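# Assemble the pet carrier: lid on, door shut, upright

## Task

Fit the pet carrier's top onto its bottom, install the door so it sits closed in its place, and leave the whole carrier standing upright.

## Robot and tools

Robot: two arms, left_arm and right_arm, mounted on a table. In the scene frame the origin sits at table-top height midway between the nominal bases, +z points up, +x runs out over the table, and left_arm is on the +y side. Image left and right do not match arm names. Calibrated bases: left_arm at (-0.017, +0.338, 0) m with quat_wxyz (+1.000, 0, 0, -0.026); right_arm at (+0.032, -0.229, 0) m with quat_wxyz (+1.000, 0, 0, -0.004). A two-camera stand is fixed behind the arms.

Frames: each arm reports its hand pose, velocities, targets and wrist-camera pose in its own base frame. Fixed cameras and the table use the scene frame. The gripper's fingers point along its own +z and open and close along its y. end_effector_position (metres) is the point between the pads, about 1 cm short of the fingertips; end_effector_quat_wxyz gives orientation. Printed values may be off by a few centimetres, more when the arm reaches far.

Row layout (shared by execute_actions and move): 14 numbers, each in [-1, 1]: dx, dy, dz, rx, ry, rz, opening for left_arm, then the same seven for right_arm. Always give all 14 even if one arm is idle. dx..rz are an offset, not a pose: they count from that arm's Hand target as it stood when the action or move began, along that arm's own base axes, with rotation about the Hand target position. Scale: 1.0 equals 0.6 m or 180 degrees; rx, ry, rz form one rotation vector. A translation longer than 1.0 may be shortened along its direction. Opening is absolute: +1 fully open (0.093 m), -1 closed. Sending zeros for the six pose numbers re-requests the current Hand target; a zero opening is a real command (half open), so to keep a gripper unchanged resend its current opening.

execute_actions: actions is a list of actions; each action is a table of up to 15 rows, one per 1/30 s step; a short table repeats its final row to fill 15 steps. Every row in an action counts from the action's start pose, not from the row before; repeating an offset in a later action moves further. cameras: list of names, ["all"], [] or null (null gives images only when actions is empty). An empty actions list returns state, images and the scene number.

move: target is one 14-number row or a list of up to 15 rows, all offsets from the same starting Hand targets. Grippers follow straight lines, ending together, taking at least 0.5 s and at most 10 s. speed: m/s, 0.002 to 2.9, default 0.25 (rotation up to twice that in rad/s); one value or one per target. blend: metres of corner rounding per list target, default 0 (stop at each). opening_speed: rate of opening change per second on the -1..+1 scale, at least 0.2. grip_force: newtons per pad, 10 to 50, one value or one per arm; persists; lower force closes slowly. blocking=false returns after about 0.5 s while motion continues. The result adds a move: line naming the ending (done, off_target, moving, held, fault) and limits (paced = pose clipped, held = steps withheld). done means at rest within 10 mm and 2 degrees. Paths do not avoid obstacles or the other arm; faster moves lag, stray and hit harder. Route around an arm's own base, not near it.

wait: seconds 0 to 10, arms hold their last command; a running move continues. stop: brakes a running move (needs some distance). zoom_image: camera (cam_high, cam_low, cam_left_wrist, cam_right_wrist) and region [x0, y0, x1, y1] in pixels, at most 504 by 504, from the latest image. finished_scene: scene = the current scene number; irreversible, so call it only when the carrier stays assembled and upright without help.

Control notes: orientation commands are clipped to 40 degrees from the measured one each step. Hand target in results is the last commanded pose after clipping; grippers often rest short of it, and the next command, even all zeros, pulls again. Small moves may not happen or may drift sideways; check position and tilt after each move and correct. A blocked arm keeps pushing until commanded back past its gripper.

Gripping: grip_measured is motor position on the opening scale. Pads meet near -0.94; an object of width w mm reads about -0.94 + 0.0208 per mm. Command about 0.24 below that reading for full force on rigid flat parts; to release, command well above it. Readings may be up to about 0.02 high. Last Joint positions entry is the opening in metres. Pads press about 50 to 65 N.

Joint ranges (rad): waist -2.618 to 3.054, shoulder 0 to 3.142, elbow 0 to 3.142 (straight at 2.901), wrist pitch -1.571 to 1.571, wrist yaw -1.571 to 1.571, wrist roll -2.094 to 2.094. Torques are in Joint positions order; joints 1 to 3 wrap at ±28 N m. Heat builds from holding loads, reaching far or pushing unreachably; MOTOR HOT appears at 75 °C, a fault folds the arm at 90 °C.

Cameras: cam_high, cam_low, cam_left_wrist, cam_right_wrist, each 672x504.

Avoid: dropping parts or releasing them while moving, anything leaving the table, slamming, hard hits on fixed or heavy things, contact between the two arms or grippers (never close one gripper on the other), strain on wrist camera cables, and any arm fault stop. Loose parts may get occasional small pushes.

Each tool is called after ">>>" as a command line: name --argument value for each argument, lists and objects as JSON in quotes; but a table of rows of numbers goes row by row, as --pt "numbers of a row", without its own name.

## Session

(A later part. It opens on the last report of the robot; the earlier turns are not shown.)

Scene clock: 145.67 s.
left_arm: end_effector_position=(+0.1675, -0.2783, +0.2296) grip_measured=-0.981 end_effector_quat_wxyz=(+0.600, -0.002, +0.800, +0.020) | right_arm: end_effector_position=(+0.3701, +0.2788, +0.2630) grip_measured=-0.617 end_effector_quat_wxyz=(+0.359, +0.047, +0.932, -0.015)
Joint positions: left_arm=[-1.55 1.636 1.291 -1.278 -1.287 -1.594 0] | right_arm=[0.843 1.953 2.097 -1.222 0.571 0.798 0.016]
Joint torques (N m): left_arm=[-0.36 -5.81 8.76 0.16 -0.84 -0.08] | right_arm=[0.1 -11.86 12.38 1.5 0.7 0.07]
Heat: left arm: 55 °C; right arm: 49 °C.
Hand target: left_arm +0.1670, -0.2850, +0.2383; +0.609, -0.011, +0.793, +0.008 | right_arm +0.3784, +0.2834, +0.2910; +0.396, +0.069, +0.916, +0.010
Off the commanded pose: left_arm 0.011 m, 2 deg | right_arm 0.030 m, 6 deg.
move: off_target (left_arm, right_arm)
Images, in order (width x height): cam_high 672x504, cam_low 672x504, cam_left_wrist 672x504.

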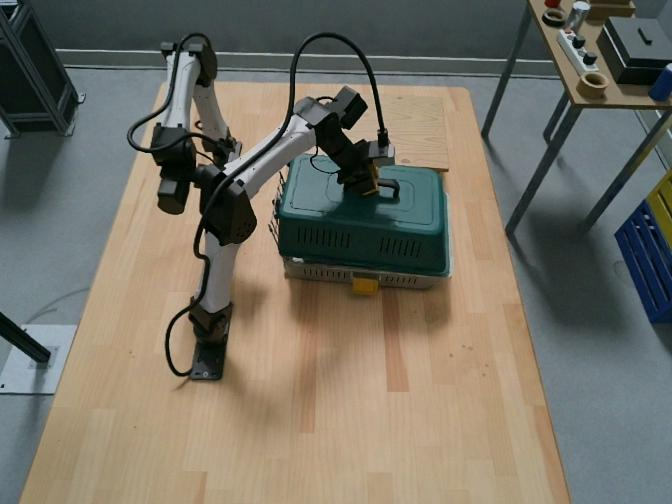

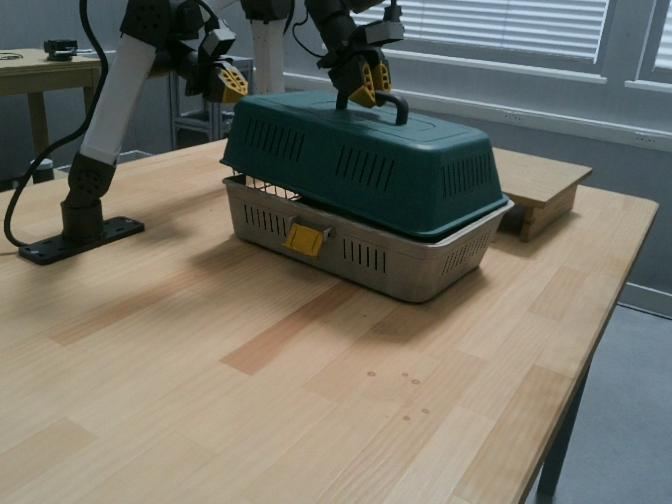

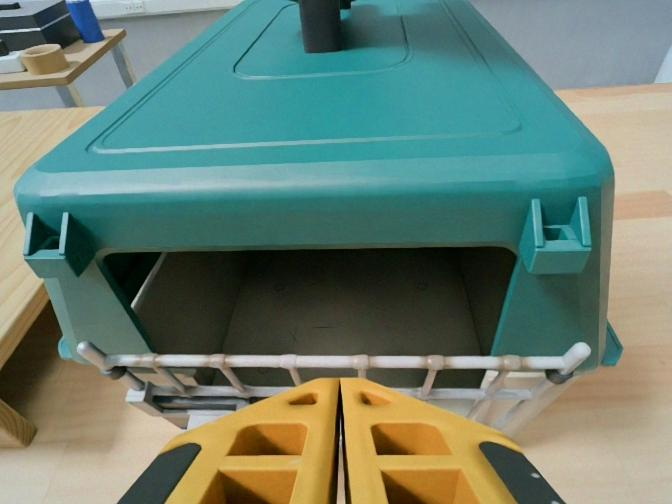

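>>> move --target '[0,0,0,0,0,0.0,-1,0.008,-0.01,0.025,0,-0.024,0.0,-0.9]' --speed 0.06 --cameras '["cam_left_wrist","cam_high","cam_low"]'

>>> zoom_image --camera "cam_high" --region '[250, 160, 460, 300]'

>>> zoom_image --camera "cam_low" --region '[200, 50, 530, 300]'

Scene clock: 151.07 s.
left_arm: end_effector_position=(+0.1675, -0.2783, +0.2296) grip_measured=-0.981 end_effector_quat_wxyz=(+0.600, -0.002, +0.800, +0.020) | right_arm: end_effector_position=(+0.3771, +0.2800, +0.2695) grip_measured=-0.617 end_effector_quat_wxyz=(+0.380, +0.051, +0.923, -0.015)
Joint positions: left_arm=[-1.55 1.636 1.291 -1.278 -1.287 -1.594 0] | right_arm=[0.843 1.953 2.097 -1.184 0.603 0.784 0.016]
Joint torques (N m): left_arm=[-0.4 -5.85 8.95 0.13 -0.9 -0.1] | right_arm=[-0.16 -16.4 7.72 1.86 0.84 -0.14]
Heat: left arm: 55 °C; right arm: 48 °C.
Hand target: left_arm +0.1670, -0.2850, +0.2383; +0.609, -0.011, +0.793, +0.008 | right_arm +0.3832, +0.2775, +0.3060; +0.430, +0.068, +0.900, +0.013
Off the commanded pose: left_arm 0.011 m, 2 deg | right_arm 0.037 m, 7 deg.
move: off_target (left_arm, right_arm)
Images, in order (width x height): cam_high 672x504, cam_low 672x504, cam_left_wrist 672x504.

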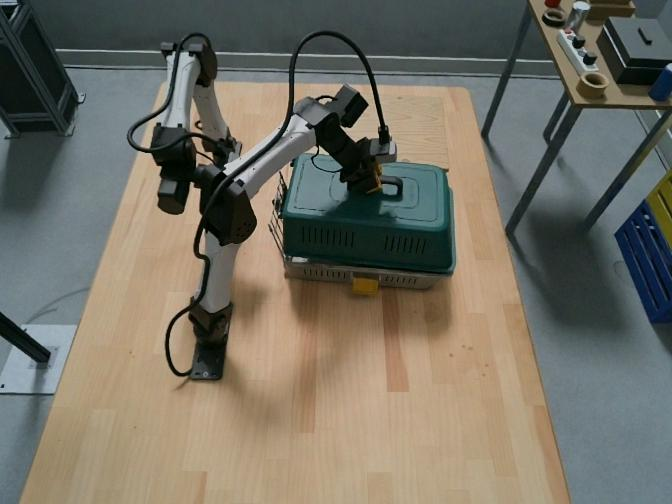

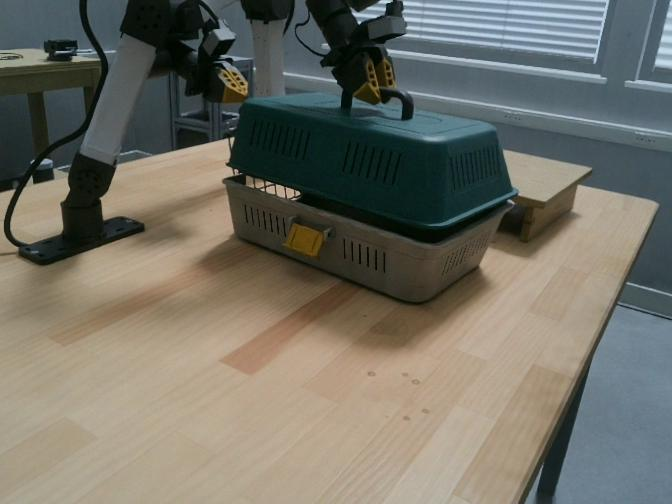

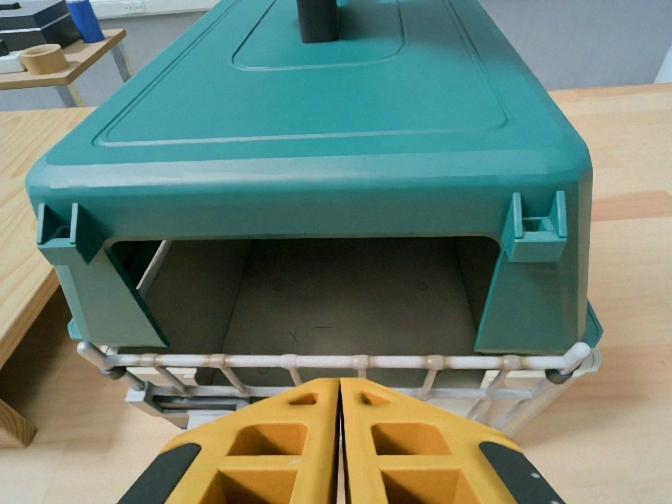

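Scaled by 2.400 from the camera's 672x504 image, which has a finer 960x720 frame.

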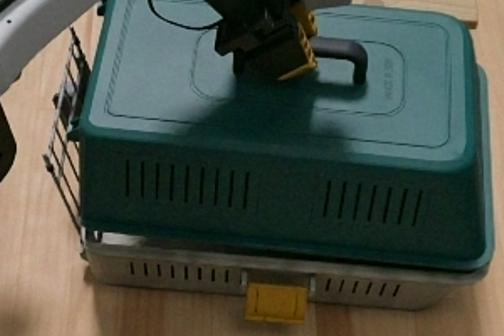

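Scaled by 1.527 from the camera's 672x504 image, which has a finer 960x720 frame.

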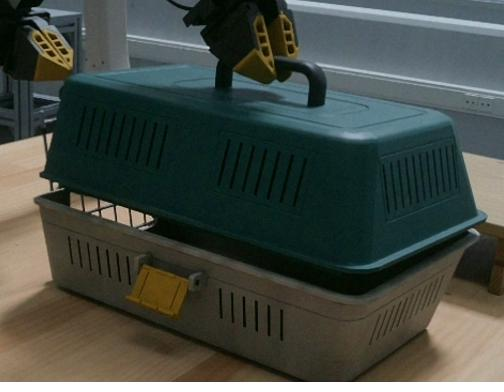

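>>> move --target '[0,0,0,0,0,0.0,-1,0.0,-0.018,0.0,0,0.0,0.0,-0.9]' --speed 0.06 --cameras '["cam_left_wrist","cam_high"]'

>>> zoom_image --camera "cam_high" --region '[250, 160, 460, 300]'

Scene clock: 155.60 s.
left_arm: end_effector_position=(+0.1675, -0.2783, +0.2296) grip_measured=-0.981 end_effector_quat_wxyz=(+0.600, -0.002, +0.800, +0.020) | right_arm: end_effector_position=(+0.3773, +0.2697, +0.2706) grip_measured=-0.617 end_effector_quat_wxyz=(+0.384, +0.050, +0.922, -0.017)
Joint positions: left_arm=[-1.55 1.636 1.291 -1.278 -1.287 -1.594 0] | right_arm=[0.828 1.912 2.039 -1.154 0.603 0.763 0.016]
Joint torques (N m): left_arm=[-0.29 -6 8.98 0.13 -0.88 -0.04] | right_arm=[-0.49 -16.31 7.6 1.89 0.72 -0.17]
Heat: left arm: 56 °C; right arm: 49 °C.
Hand target: left_arm +0.1670, -0.2850, +0.2383; +0.609, -0.011, +0.793, +0.008 | right_arm +0.3832, +0.2665, +0.3062; +0.430, +0.069, +0.900, +0.013
Off the commanded pose: left_arm 0.011 m, 2 deg | right_arm 0.036 m, 7 deg.
move: off_target (left_arm, right_arm)
Images, in order (width x height): cam_high 672x504, cam_left_wrist 672x504.

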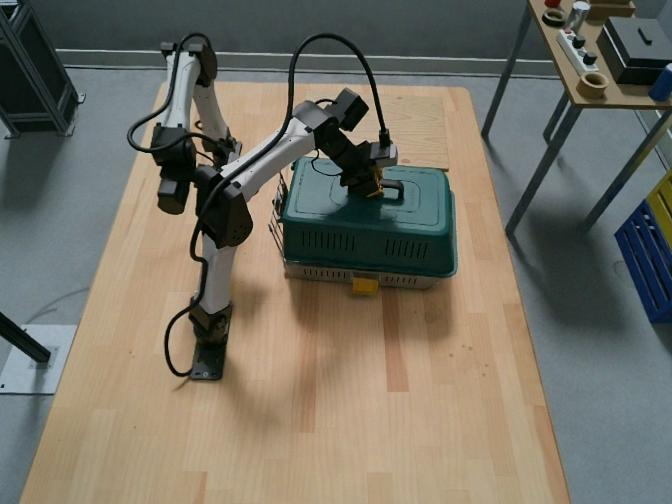

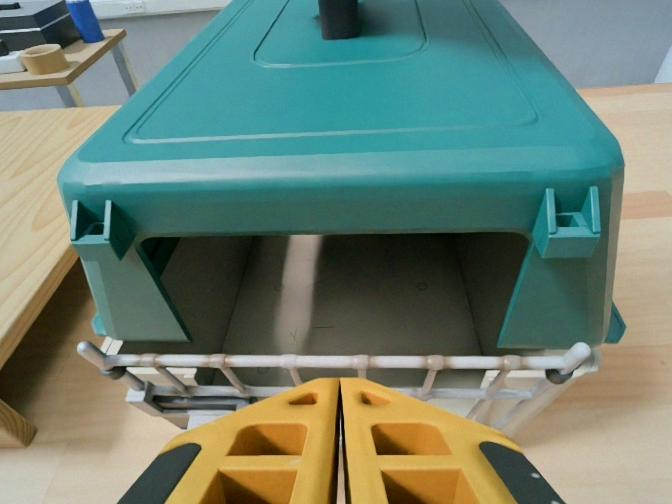

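Scaled by 2.400 from the camera's 672x504 image, which has a finer 960x720 frame.

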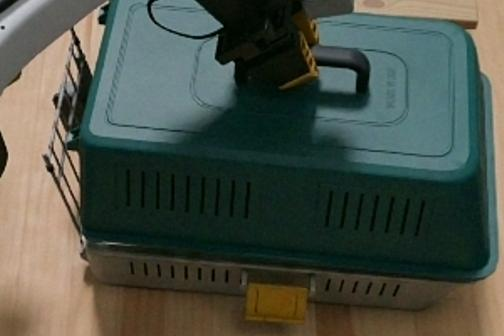

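>>> move --pt "0.035 -0.03 -0.06 0 0 0.0 -1 -0.003 0.008 0.0 0 0.0 0.0 -0.9" --pt "0.104 -0.03 -0.06 0 0 0.0 -1 -0.003 0.008 0.0 0 0.0 0.0 -0.9" --speed 0.06 --cameras '["cam_left_wrist","cam_high"]'

>>> zoom_image --camera "cam_left_wrist" --region '[450, 190, 670, 440]'

Scene clock: 166.90 s.
left_arm: end_effector_position=(+0.2283, -0.3042, +0.1903) grip_measured=-0.981 end_effector_quat_wxyz=(+0.605, +0.005, +0.796, +0.032) | right_arm: end_effector_position=(+0.3763, +0.2712, +0.2706) grip_measured=-0.617 end_effector_quat_wxyz=(+0.384, +0.048, +0.922, -0.017)
Joint positions: left_arm=[-1.362 1.652 1.098 -0.488 -1.258 -0.96 0] | right_arm=[0.832 1.912 2.039 -1.154 0.603 0.763 0.016]
Joint torques (N m): left_arm=[0.54 -11.18 6.11 1.51 -0.53 0.21] | right_arm=[0.23 -15.19 9.07 1.8 0.79 -0.05]
Heat: left arm: 56 °C; right arm: 50 °C.
Hand target: left_arm +0.2294, -0.3029, +0.2022; +0.609, -0.011, +0.793, +0.008 | right_arm +0.3813, +0.2714, +0.3062; +0.430, +0.068, +0.900, +0.013
Off the commanded pose: left_arm 0.012 m, 3 deg | right_arm 0.036 m, 7 deg.
move: off_target (left_arm, right_arm)
Images, in order (width x height): cam_high 672x504, cam_left_wrist 672x504.

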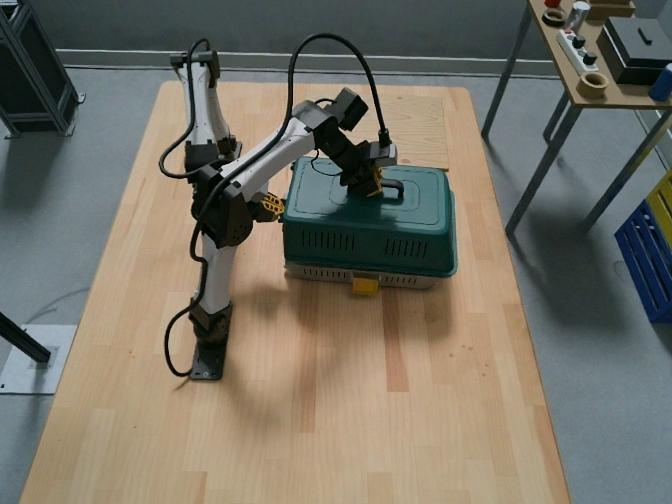

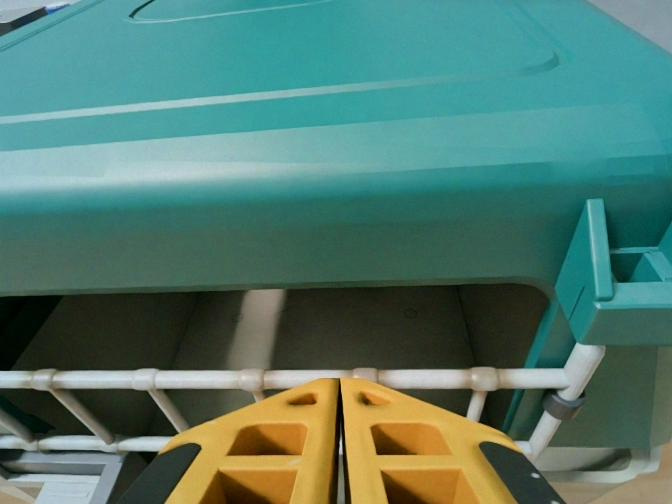

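Scaled by 2.016 from the camera's 672x504 image, which has a finer 960x720 frame.

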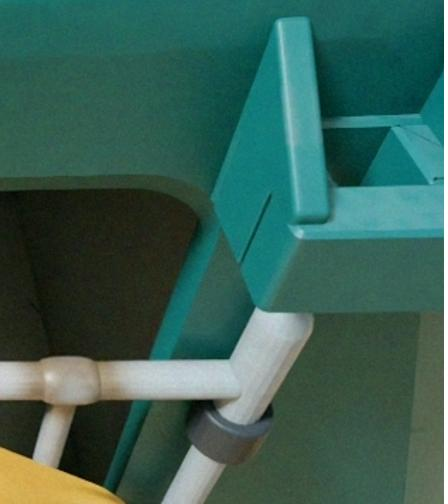

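>>> move --target '[0.004,0,0,0,0,0.0,-1,-0.004,0.002,-0.022,0,0.0,0.0,-0.9]' --speed 0.03 --cameras '["cam_left_wrist","cam_high","cam_low"]'

>>> zoom_image --camera "cam_left_wrist" --region '[450, 190, 670, 440]'

>>> zoom_image --camera "cam_high" --region '[250, 160, 460, 300]'

>>> zoom_image --camera "cam_low" --region '[200, 50, 530, 300]'

Scene clock: 171.27 s.
left_arm: end_effector_position=(+0.2295, -0.3049, +0.1907) grip_measured=-0.981 end_effector_quat_wxyz=(+0.605, +0.006, +0.796, +0.030) | right_arm: end_effector_position=(+0.3762, +0.2721, +0.2602) grip_measured=-0.617 end_effector_quat_wxyz=(+0.386, +0.047, +0.921, -0.017)
Joint positions: left_arm=[-1.358 1.648 1.093 -0.465 -1.253 -0.939 0] | right_arm=[0.835 1.897 1.972 -1.102 0.608 0.763 0.016]
Joint torques (N m): left_arm=[0.79 -11.25 6.05 1.53 -0.52 0.23] | right_arm=[0.53 -15.87 7.46 1.84 0.77 0.03]
Heat: left arm: 56 °C; right arm: 50 °C.
Hand target: left_arm +0.2318, -0.3029, +0.2022; +0.609, -0.011, +0.793, +0.008 | right_arm +0.3790, +0.2725, +0.2930; +0.430, +0.068, +0.900, +0.013
Off the commanded pose: left_arm 0.012 m, 3 deg | right_arm 0.033 m, 7 deg.
move: off_target (left_arm, right_arm)
Images, in order (width x height): cam_high 672x504, cam_low 672x504, cam_left_wrist 672x504.

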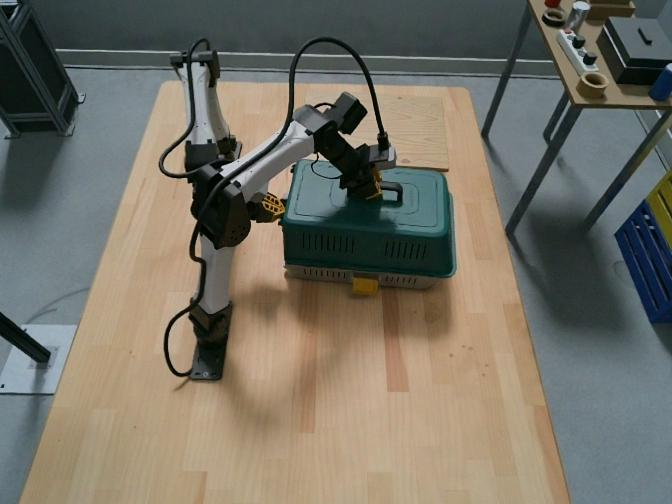

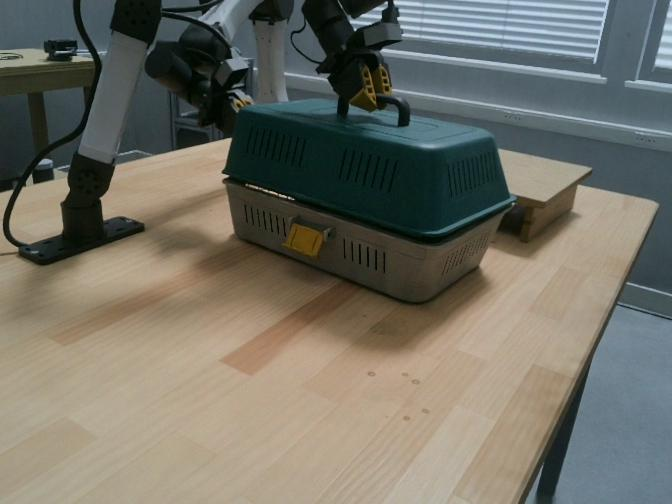

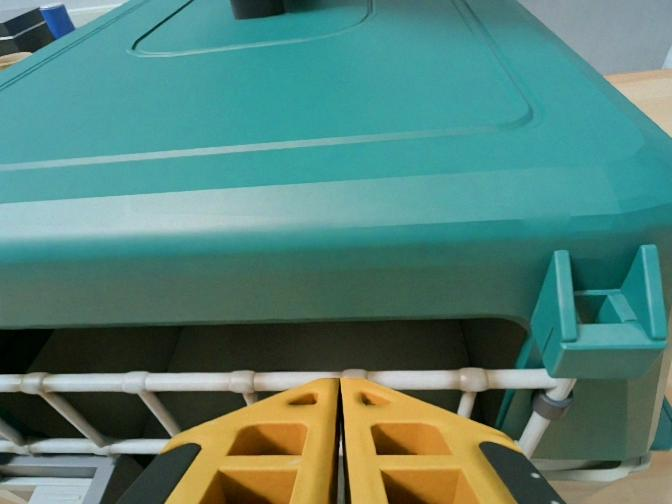

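Scaled by 2.016 from the camera's 672x504 image, which has a finer 960x720 frame.

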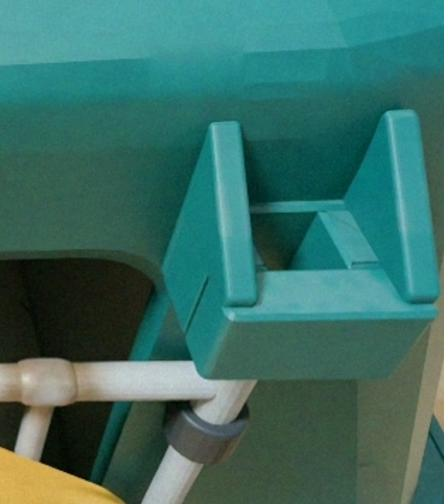

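Scaled by 2.400 from the camera's 672x504 image, which has a finer 960x720 frame.

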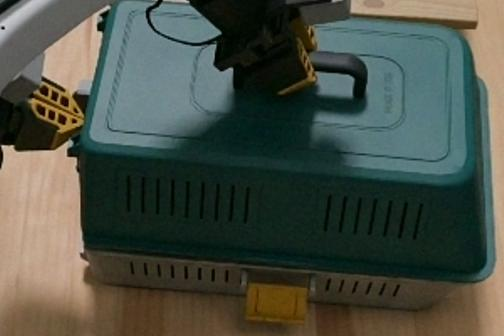

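Scaled by 1.527 from the camera's 672x504 image, which has a finer 960x720 frame.

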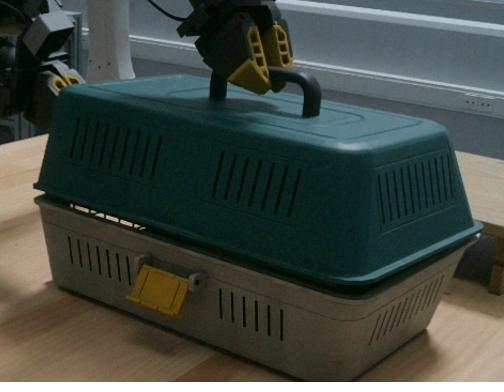

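>>> move --target '[0.0,0,0,0,0,0.0,-1,-0.003,0.0,-0.018,0,0.0,0.0,-0.9]' --speed 0.03 --cameras '["cam_left_wrist","cam_high","cam_low"]'

>>> zoom_image --camera "cam_left_wrist" --region '[450, 190, 670, 440]'

>>> zoom_image --camera "cam_low" --region '[200, 50, 530, 300]'

Scene clock: 175.40 s.
left_arm: end_effector_position=(+0.2296, -0.3050, +0.1907) grip_measured=-0.981 end_effector_quat_wxyz=(+0.605, +0.006, +0.796, +0.030) | right_arm: end_effector_position=(+0.3755, +0.2727, +0.2560) grip_measured=-0.617 end_effector_quat_wxyz=(+0.394, +0.045, +0.918, -0.013)
Joint positions: left_arm=[-1.358 1.648 1.093 -0.464 -1.253 -0.938 0] | right_arm=[0.839 1.869 1.904 -1.04 0.614 0.754 0.016]
Joint torques (N m): left_arm=[0.53 -10.92 5.86 1.56 -0.5 0.2] | right_arm=[0.49 -14.84 7.34 1.77 0.72 0.12]
Heat: left arm: 56 °C; right arm: 51 °C.
Hand target: left_arm +0.2318, -0.3029, +0.2022; +0.609, -0.011, +0.793, +0.008 | right_arm +0.3771, +0.2726, +0.2821; +0.430, +0.068, +0.900, +0.013
Off the commanded pose: left_arm 0.012 m, 3 deg | right_arm 0.026 m, 6 deg.
move: off_target (left_arm, right_arm)
Images, in order (width x height): cam_high 672x504, cam_low 672x504, cam_left_wrist 672x504.

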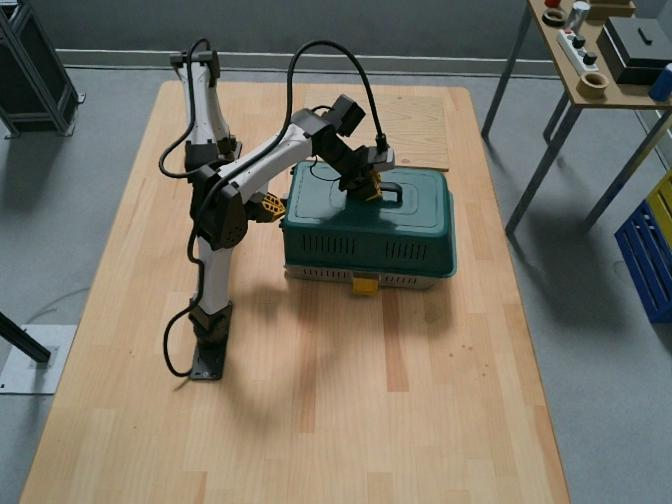

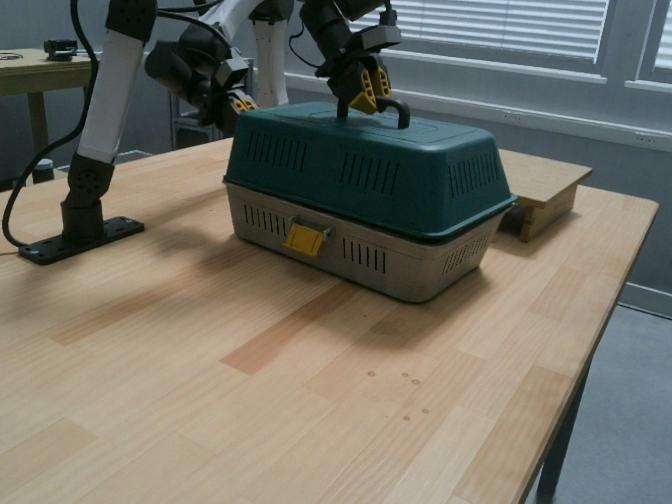

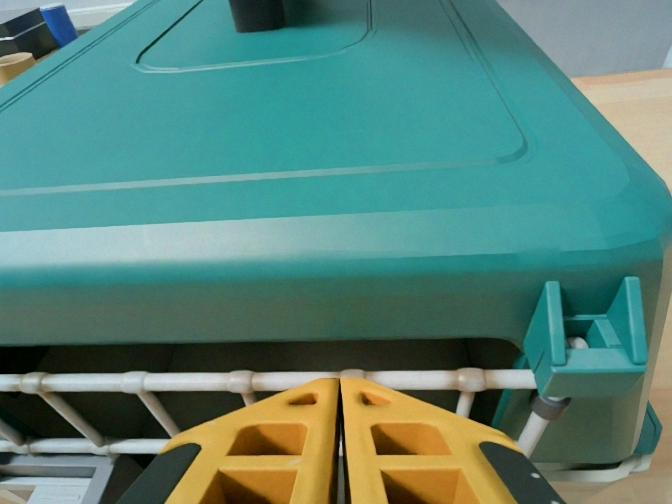

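Scaled by 2.016 from the camera's 672x504 image, which has a finer 960x720 frame.

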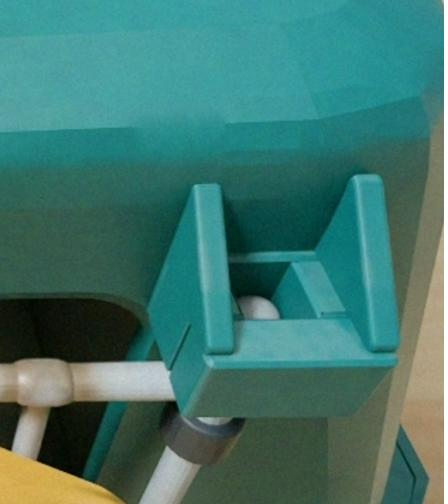

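Scaled by 1.527 from the camera's 672x504 image, which has a finer 960x720 frame.

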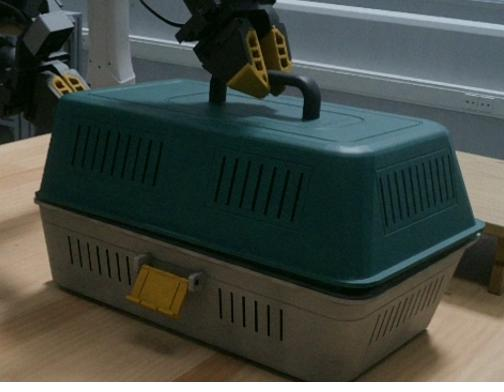

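>>> move --target '[-0.1,0.03,0.06,0,0,0.0,-1,0,0.0,-0.008,0,0.0,0,-0.9]' --speed 0.06 --cameras '["cam_left_wrist","cam_high","cam_low"]'

>>> zoom_image --camera "cam_left_wrist" --region '[40, 230, 210, 430]'

>>> zoom_image --camera "cam_high" --region '[250, 160, 460, 300]'

>>> zoom_image --camera "cam_low" --region '[200, 50, 530, 300]'

Scene clock: 181.07 s.
left_arm: end_effector_position=(+0.1722, -0.2789, +0.2288) grip_measured=-0.981 end_effector_quat_wxyz=(+0.599, -0.001, +0.801, +0.020) | right_arm: end_effector_position=(+0.3748, +0.2727, +0.2542) grip_measured=-0.617 end_effector_quat_wxyz=(+0.395, +0.047, +0.917, -0.008)
Joint positions: left_arm=[-1.533 1.619 1.272 -1.211 -1.285 -1.525 0] | right_arm=[0.839 1.858 1.88 -1.019 0.612 0.757 0.016]
Joint torques (N m): left_arm=[-0.39 -6.04 9.02 0.29 -0.87 -0.04] | right_arm=[0.44 -14.3 6.99 1.79 0.75 0.1]
Heat: left arm: 56 °C; right arm: 52 °C.
Hand target: left_arm +0.1718, -0.2849, +0.2382; +0.609, -0.011, +0.793, +0.008 | right_arm +0.3772, +0.2725, +0.2774; +0.430, +0.068, +0.900, +0.013
Off the commanded pose: left_arm 0.011 m, 2 deg | right_arm 0.023 m, 6 deg.
move: off_target (left_arm, right_arm)
Images, in order (width x height): cam_high 672x504, cam_low 672x504, cam_left_wrist 672x504.

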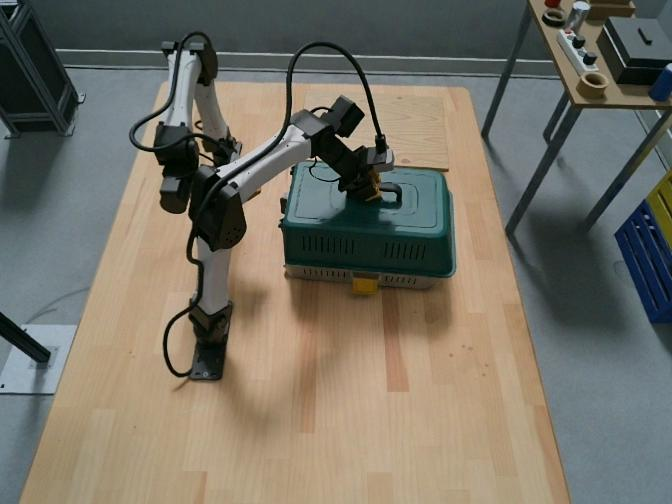

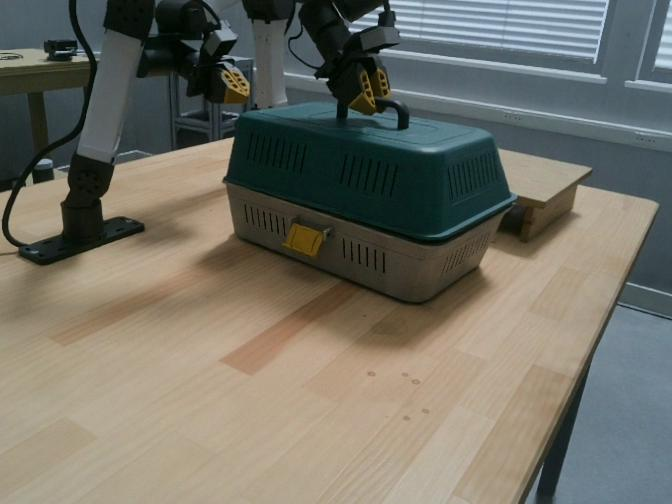

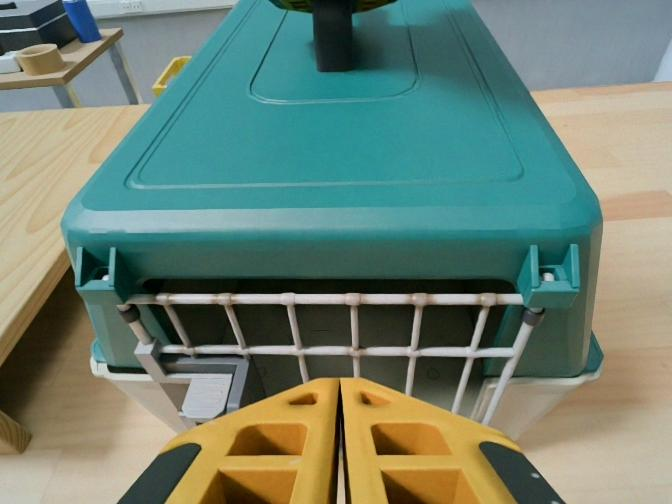

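Scaled by 2.520 from the camera's 672x504 image, which has a finer 960x720 frame.

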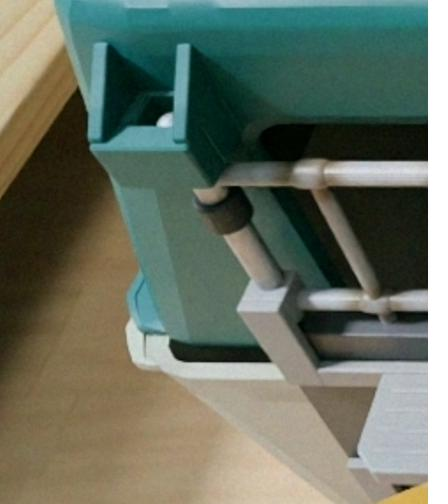

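Scaled by 2.400 from the camera's 672x504 image, which has a finer 960x720 frame.

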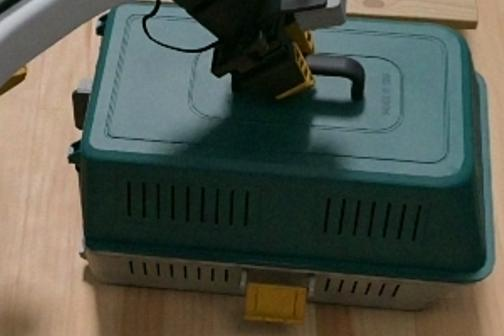

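Scaled by 1.527 from the camera's 672x504 image, which has a finer 960x720 frame.

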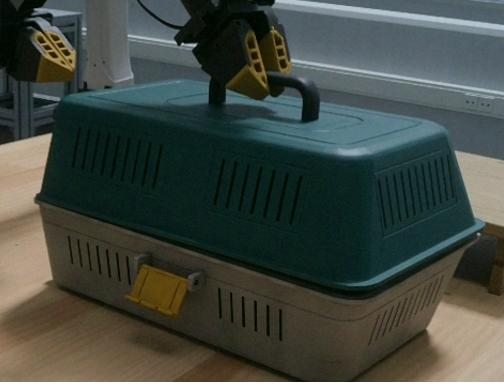

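>>> move --target '[0,0,0,0,0,0.0,-1,-0.012,0.003,-0.03,0,0.006,0,-0.9]' --speed 0.03 --cameras '["cam_left_wrist","cam_high","cam_low"]'

>>> zoom_image --camera "cam_high" --region '[250, 160, 460, 300]'

>>> zoom_image --camera "cam_low" --region '[200, 50, 530, 300]'

Scene clock: 184.90 s.
left_arm: end_effector_position=(+0.1722, -0.2784, +0.2288) grip_measured=-0.981 end_effector_quat_wxyz=(+0.599, -0.001, +0.801, +0.020) | right_arm: end_effector_position=(+0.3711, +0.2745, +0.2498) grip_measured=-0.617 end_effector_quat_wxyz=(+0.403, +0.047, +0.914, -0.002)
Joint positions: left_arm=[-1.533 1.619 1.272 -1.215 -1.285 -1.529 0] | right_arm=[0.85 1.828 1.812 -0.962 0.62 0.758 0.016]
Joint torques (N m): left_arm=[-0.46 -5.94 8.83 0.23 -0.88 -0.06] | right_arm=[0.68 -12.68 5.96 1.64 0.63 0.3]
Heat: left arm: 57 °C; right arm: 53 °C.
Hand target: left_arm +0.1718, -0.2849, +0.2382; +0.609, -0.011, +0.793, +0.008 | right_arm +0.3700, +0.2744, +0.2594; +0.422, +0.069, +0.904, +0.012
Off the commanded pose: left_arm 0.011 m, 2 deg | right_arm 0.010 m, 4 deg.
move: off_target (left_arm, right_arm)
Images, in order (width x height): cam_high 672x504, cam_low 672x504, cam_left_wrist 672x504.

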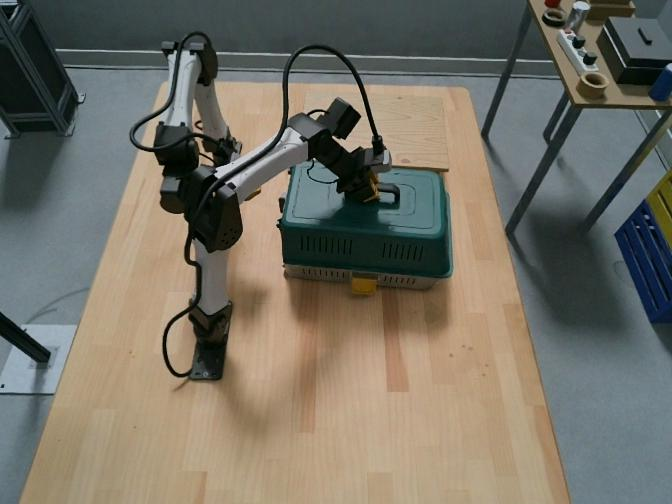

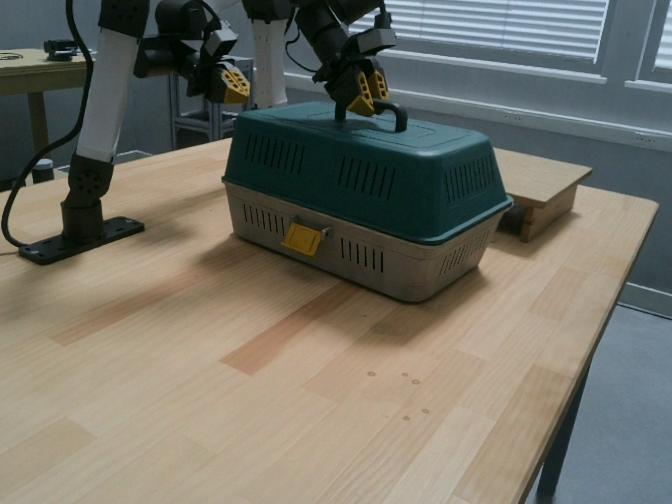

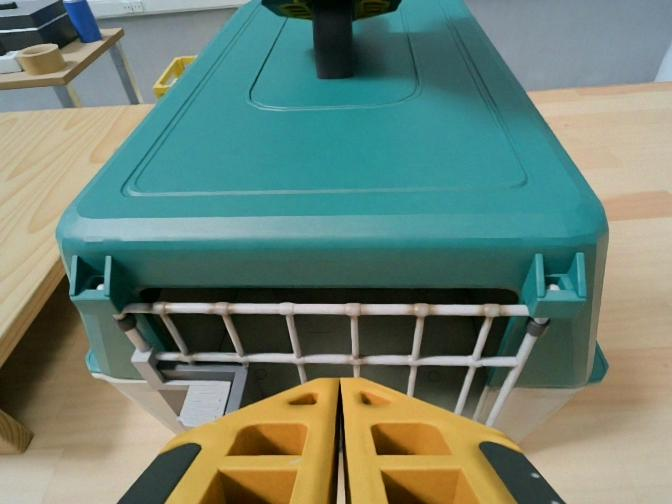

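Scaled by 2.400 from the camera's 672x504 image, which has a finer 960x720 frame.

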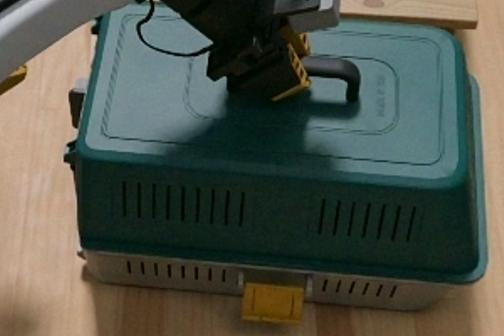

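Scaled by 1.527 from the camera's 672x504 image, which has a finer 960x720 frame.

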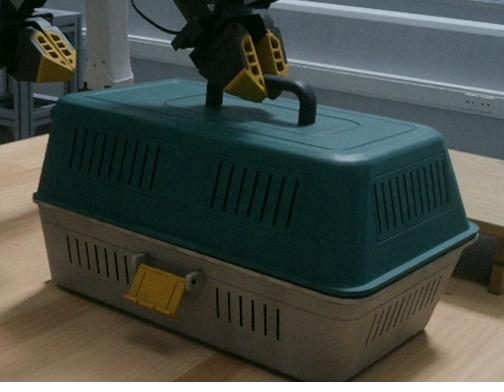

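>>> move --target '[0,0,0,0,0,0.0,-1,0,0.002,-0.03,0,0.0,0,-0.9]' --speed 0.04 --cameras '["cam_left_wrist","cam_low"]'

>>> zoom_image --camera "cam_low" --region '[360, 160, 520, 300]'

>>> zoom_image --camera "cam_low" --region '[210, 150, 370, 290]'

>>> zoom_image --camera "cam_left_wrist" --region '[40, 220, 340, 450]'

Scene clock: 188.70 s.
left_arm: end_effector_position=(+0.1722, -0.2784, +0.2288) grip_measured=-0.981 end_effector_quat_wxyz=(+0.599, -0.001, +0.801, +0.020) | right_arm: end_effector_position=(+0.3717, +0.2739, +0.2474) grip_measured=-0.617 end_effector_quat_wxyz=(+0.422, +0.050, +0.905, +0.001)
Joint positions: left_arm=[-1.533 1.619 1.272 -1.215 -1.285 -1.529 0] | right_arm=[0.857 1.798 1.737 -0.88 0.648 0.75 0.016]
Joint torques (N m): left_arm=[-0.36 -5.91 9.06 0.25 -0.87 -0.08] | right_arm=[0.24 -10.45 5.12 1.62 0.36 0.39]
Heat: left arm: 58 °C; right arm: 52 °C.
Hand target: left_arm +0.1718, -0.2849, +0.2382; +0.609, -0.011, +0.793, +0.008 | right_arm +0.3700, +0.2755, +0.2414; +0.422, +0.069, +0.904, +0.012
Off the commanded pose: left_arm 0.011 m, 2 deg | right_arm 0.006 m, 2 deg.
move: off_target (left_arm)
Images, in order (width x height): cam_low 672x504, cam_left_wrist 672x504.

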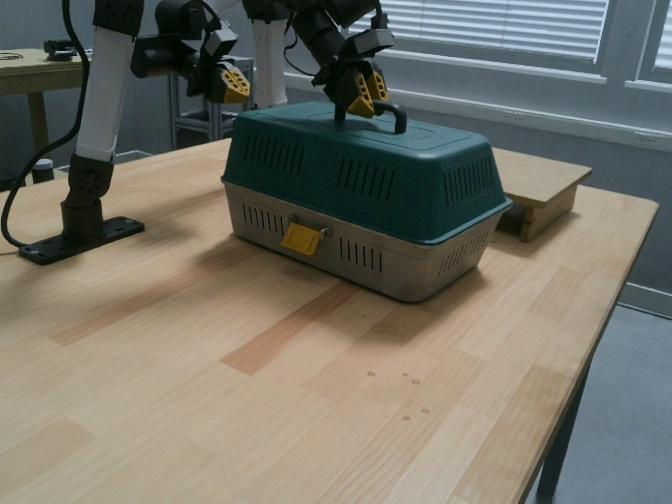

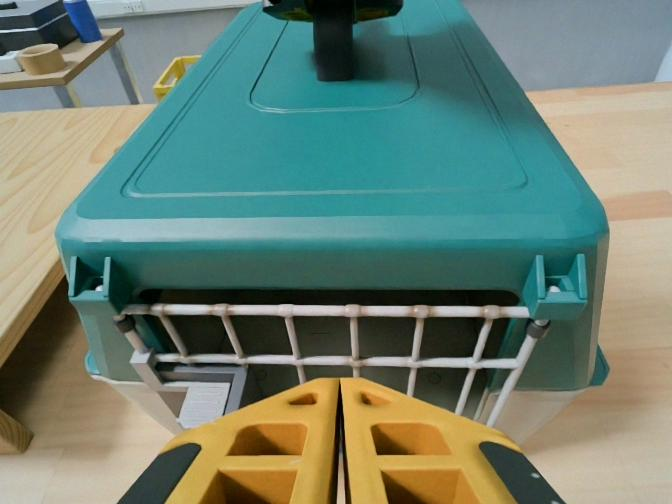

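Scaled by 3.150 from the camera's 672x504 image, which has a finer 960x720 frame.

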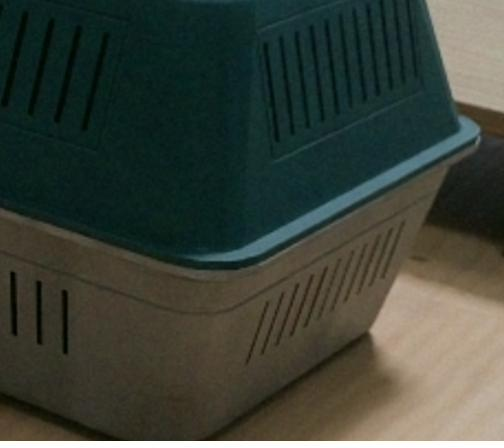

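Scaled by 3.150 from the camera's 672x504 image, which has a finer 960x720 frame.

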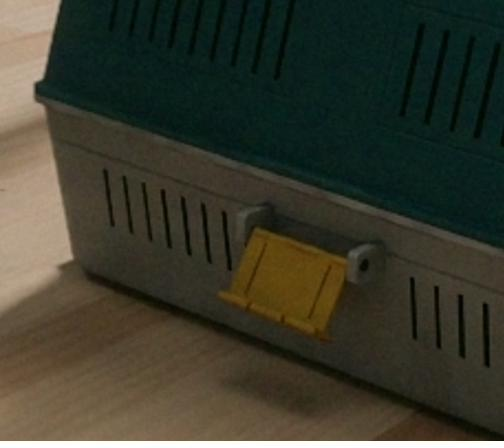

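Scaled by 1.680 from the camera's 672x504 image, which has a finer 960x720 frame.

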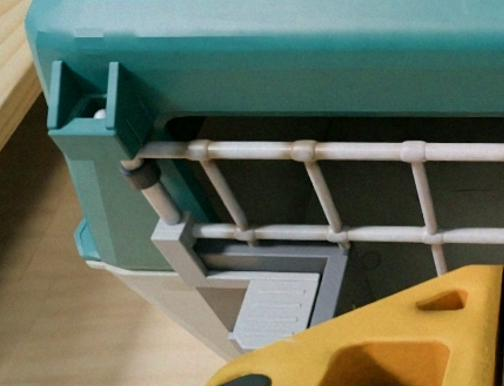

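>>> move --target '[0,0,0,0,0,0.0,-1,0.002,-0.002,0.008,0,0.0,0,0.3]' --opening_speed 0.8

>>> move --target '[-0.1,0,0.06,0,0,0.0,-1,-0.18,0,0.17,0,0.0,0,0.3]' --speed 0.1 --cameras '["all"]'

>>> zoom_image --camera "cam_low" --region '[200, 50, 530, 300]'

>>> zoom_image --camera "cam_left_wrist" --region '[60, 180, 560, 460]'

Scene clock: 194.77 s.
left_arm: end_effector_position=(+0.1722, -0.2784, +0.2288) grip_measured=-0.981 end_effector_quat_wxyz=(+0.599, -0.001, +0.801, +0.020) | right_arm: end_effector_position=(+0.3719, +0.2734, +0.2477) grip_measured=+0.297 end_effector_quat_wxyz=(+0.423, +0.063, +0.904, +0.005)
Joint positions: left_arm=[-1.533 1.619 1.272 -1.215 -1.285 -1.529 0] | right_arm=[0.857 1.798 1.737 -0.88 0.652 0.777 0.059]
Joint torques (N m): left_arm=[-0.32 -5.93 8.91 0.22 -0.87 -0.09] | right_arm=[-0.14 -10.37 6.91 1.48 0.31 0.08]
Heat: left arm: 59 °C; right arm: 52 °C.
Hand target: left_arm +0.1718, -0.2849, +0.2382; +0.609, -0.011, +0.793, +0.008 | right_arm +0.3712, +0.2743, +0.2462; +0.422, +0.069, +0.904, +0.012
Off the commanded pose: left_arm 0.011 m, 2 deg | right_arm 0.002 m, 1 deg.
move: off_target (left_arm)

Scene clock: 197.13 s.
left_arm: end_effector_position=(+0.1136, -0.2871, +0.2584) grip_measured=-0.981 end_effector_quat_wxyz=(+0.597, +0.043, +0.800, -0.031) | right_arm: end_effector_position=(+0.2628, +0.2747, +0.3416) grip_measured=+0.298 end_effector_quat_wxyz=(+0.416, +0.060, +0.907, +0.007)
Joint positions: left_arm=[-1.743 1.64 1.406 -1.558 -1.274 -1.8 0] | right_arm=[1.121 1.789 2.176 -1.534 0.771 1.079 0.059]
Joint torques (N m): left_arm=[-0.24 -9.7 8.38 -0.13 -0.63 0.22] | right_arm=[-0.01 -7.79 9.17 0.92 0.59 0.07]
Heat: left arm: 59 °C; right arm: 51 °C.
Hand target: left_arm +0.1118, -0.2850, +0.2742; +0.609, -0.011, +0.793, +0.008 | right_arm +0.2632, +0.2744, +0.3480; +0.422, +0.068, +0.904, +0.012
Off the commanded pose: left_arm 0.016 m, 8 deg | right_arm 0.007 m, 1 deg.
joint sent to its limit (left arm) — joint 4 (wrist pitch), lower limit. The joint targets are off in orientation, not in position.
move: off_target (left_arm)

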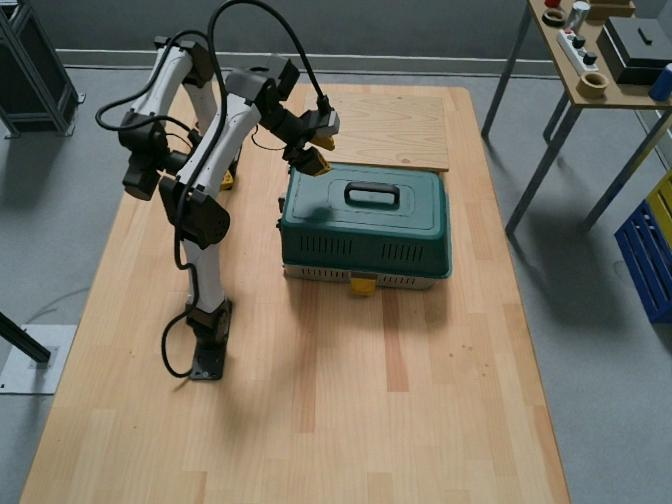

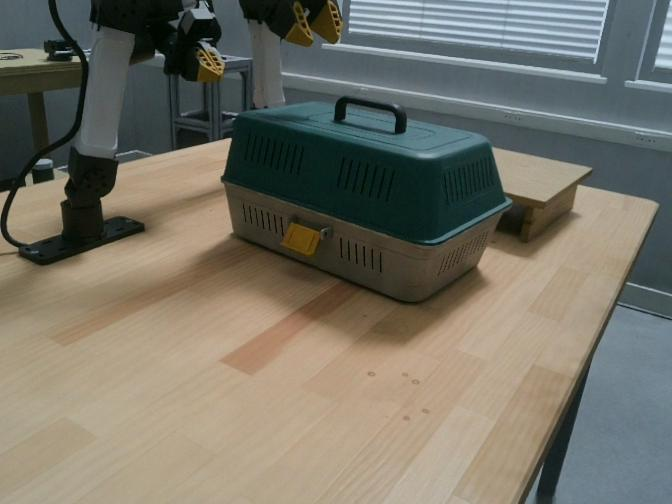

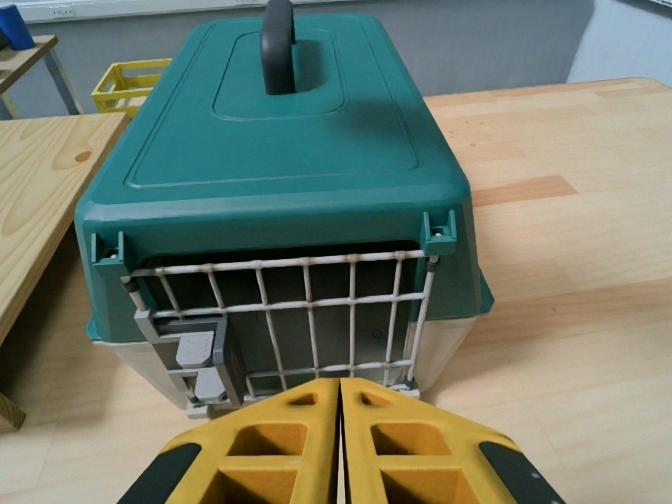

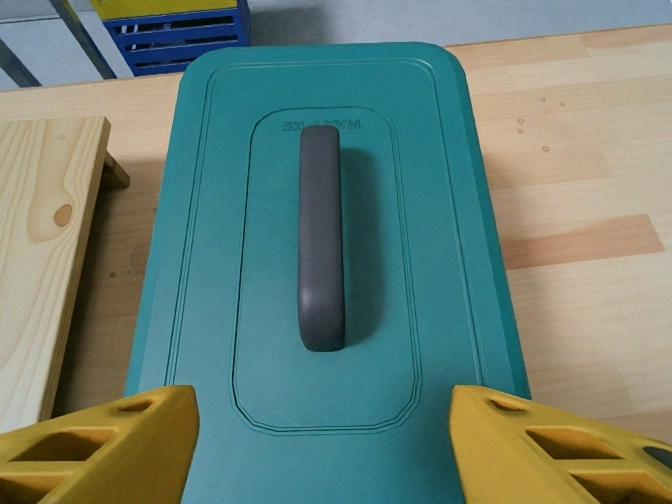

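Scaled by 1.527 from the camera's 672x504 image, which has a finer 960x720 frame.

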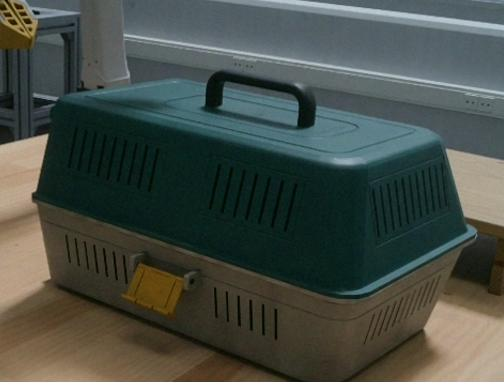

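Scaled by 1.008 from the camera's 672x504 image, which has a finer 960x720 frame.

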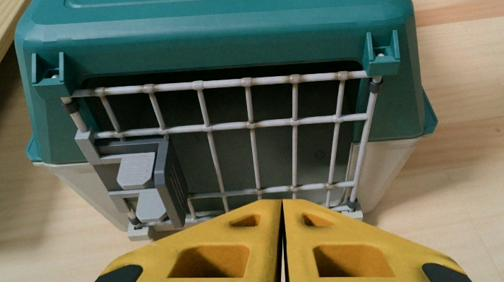

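>>> finished_scene --scene 2

The scene is finished: the task was done.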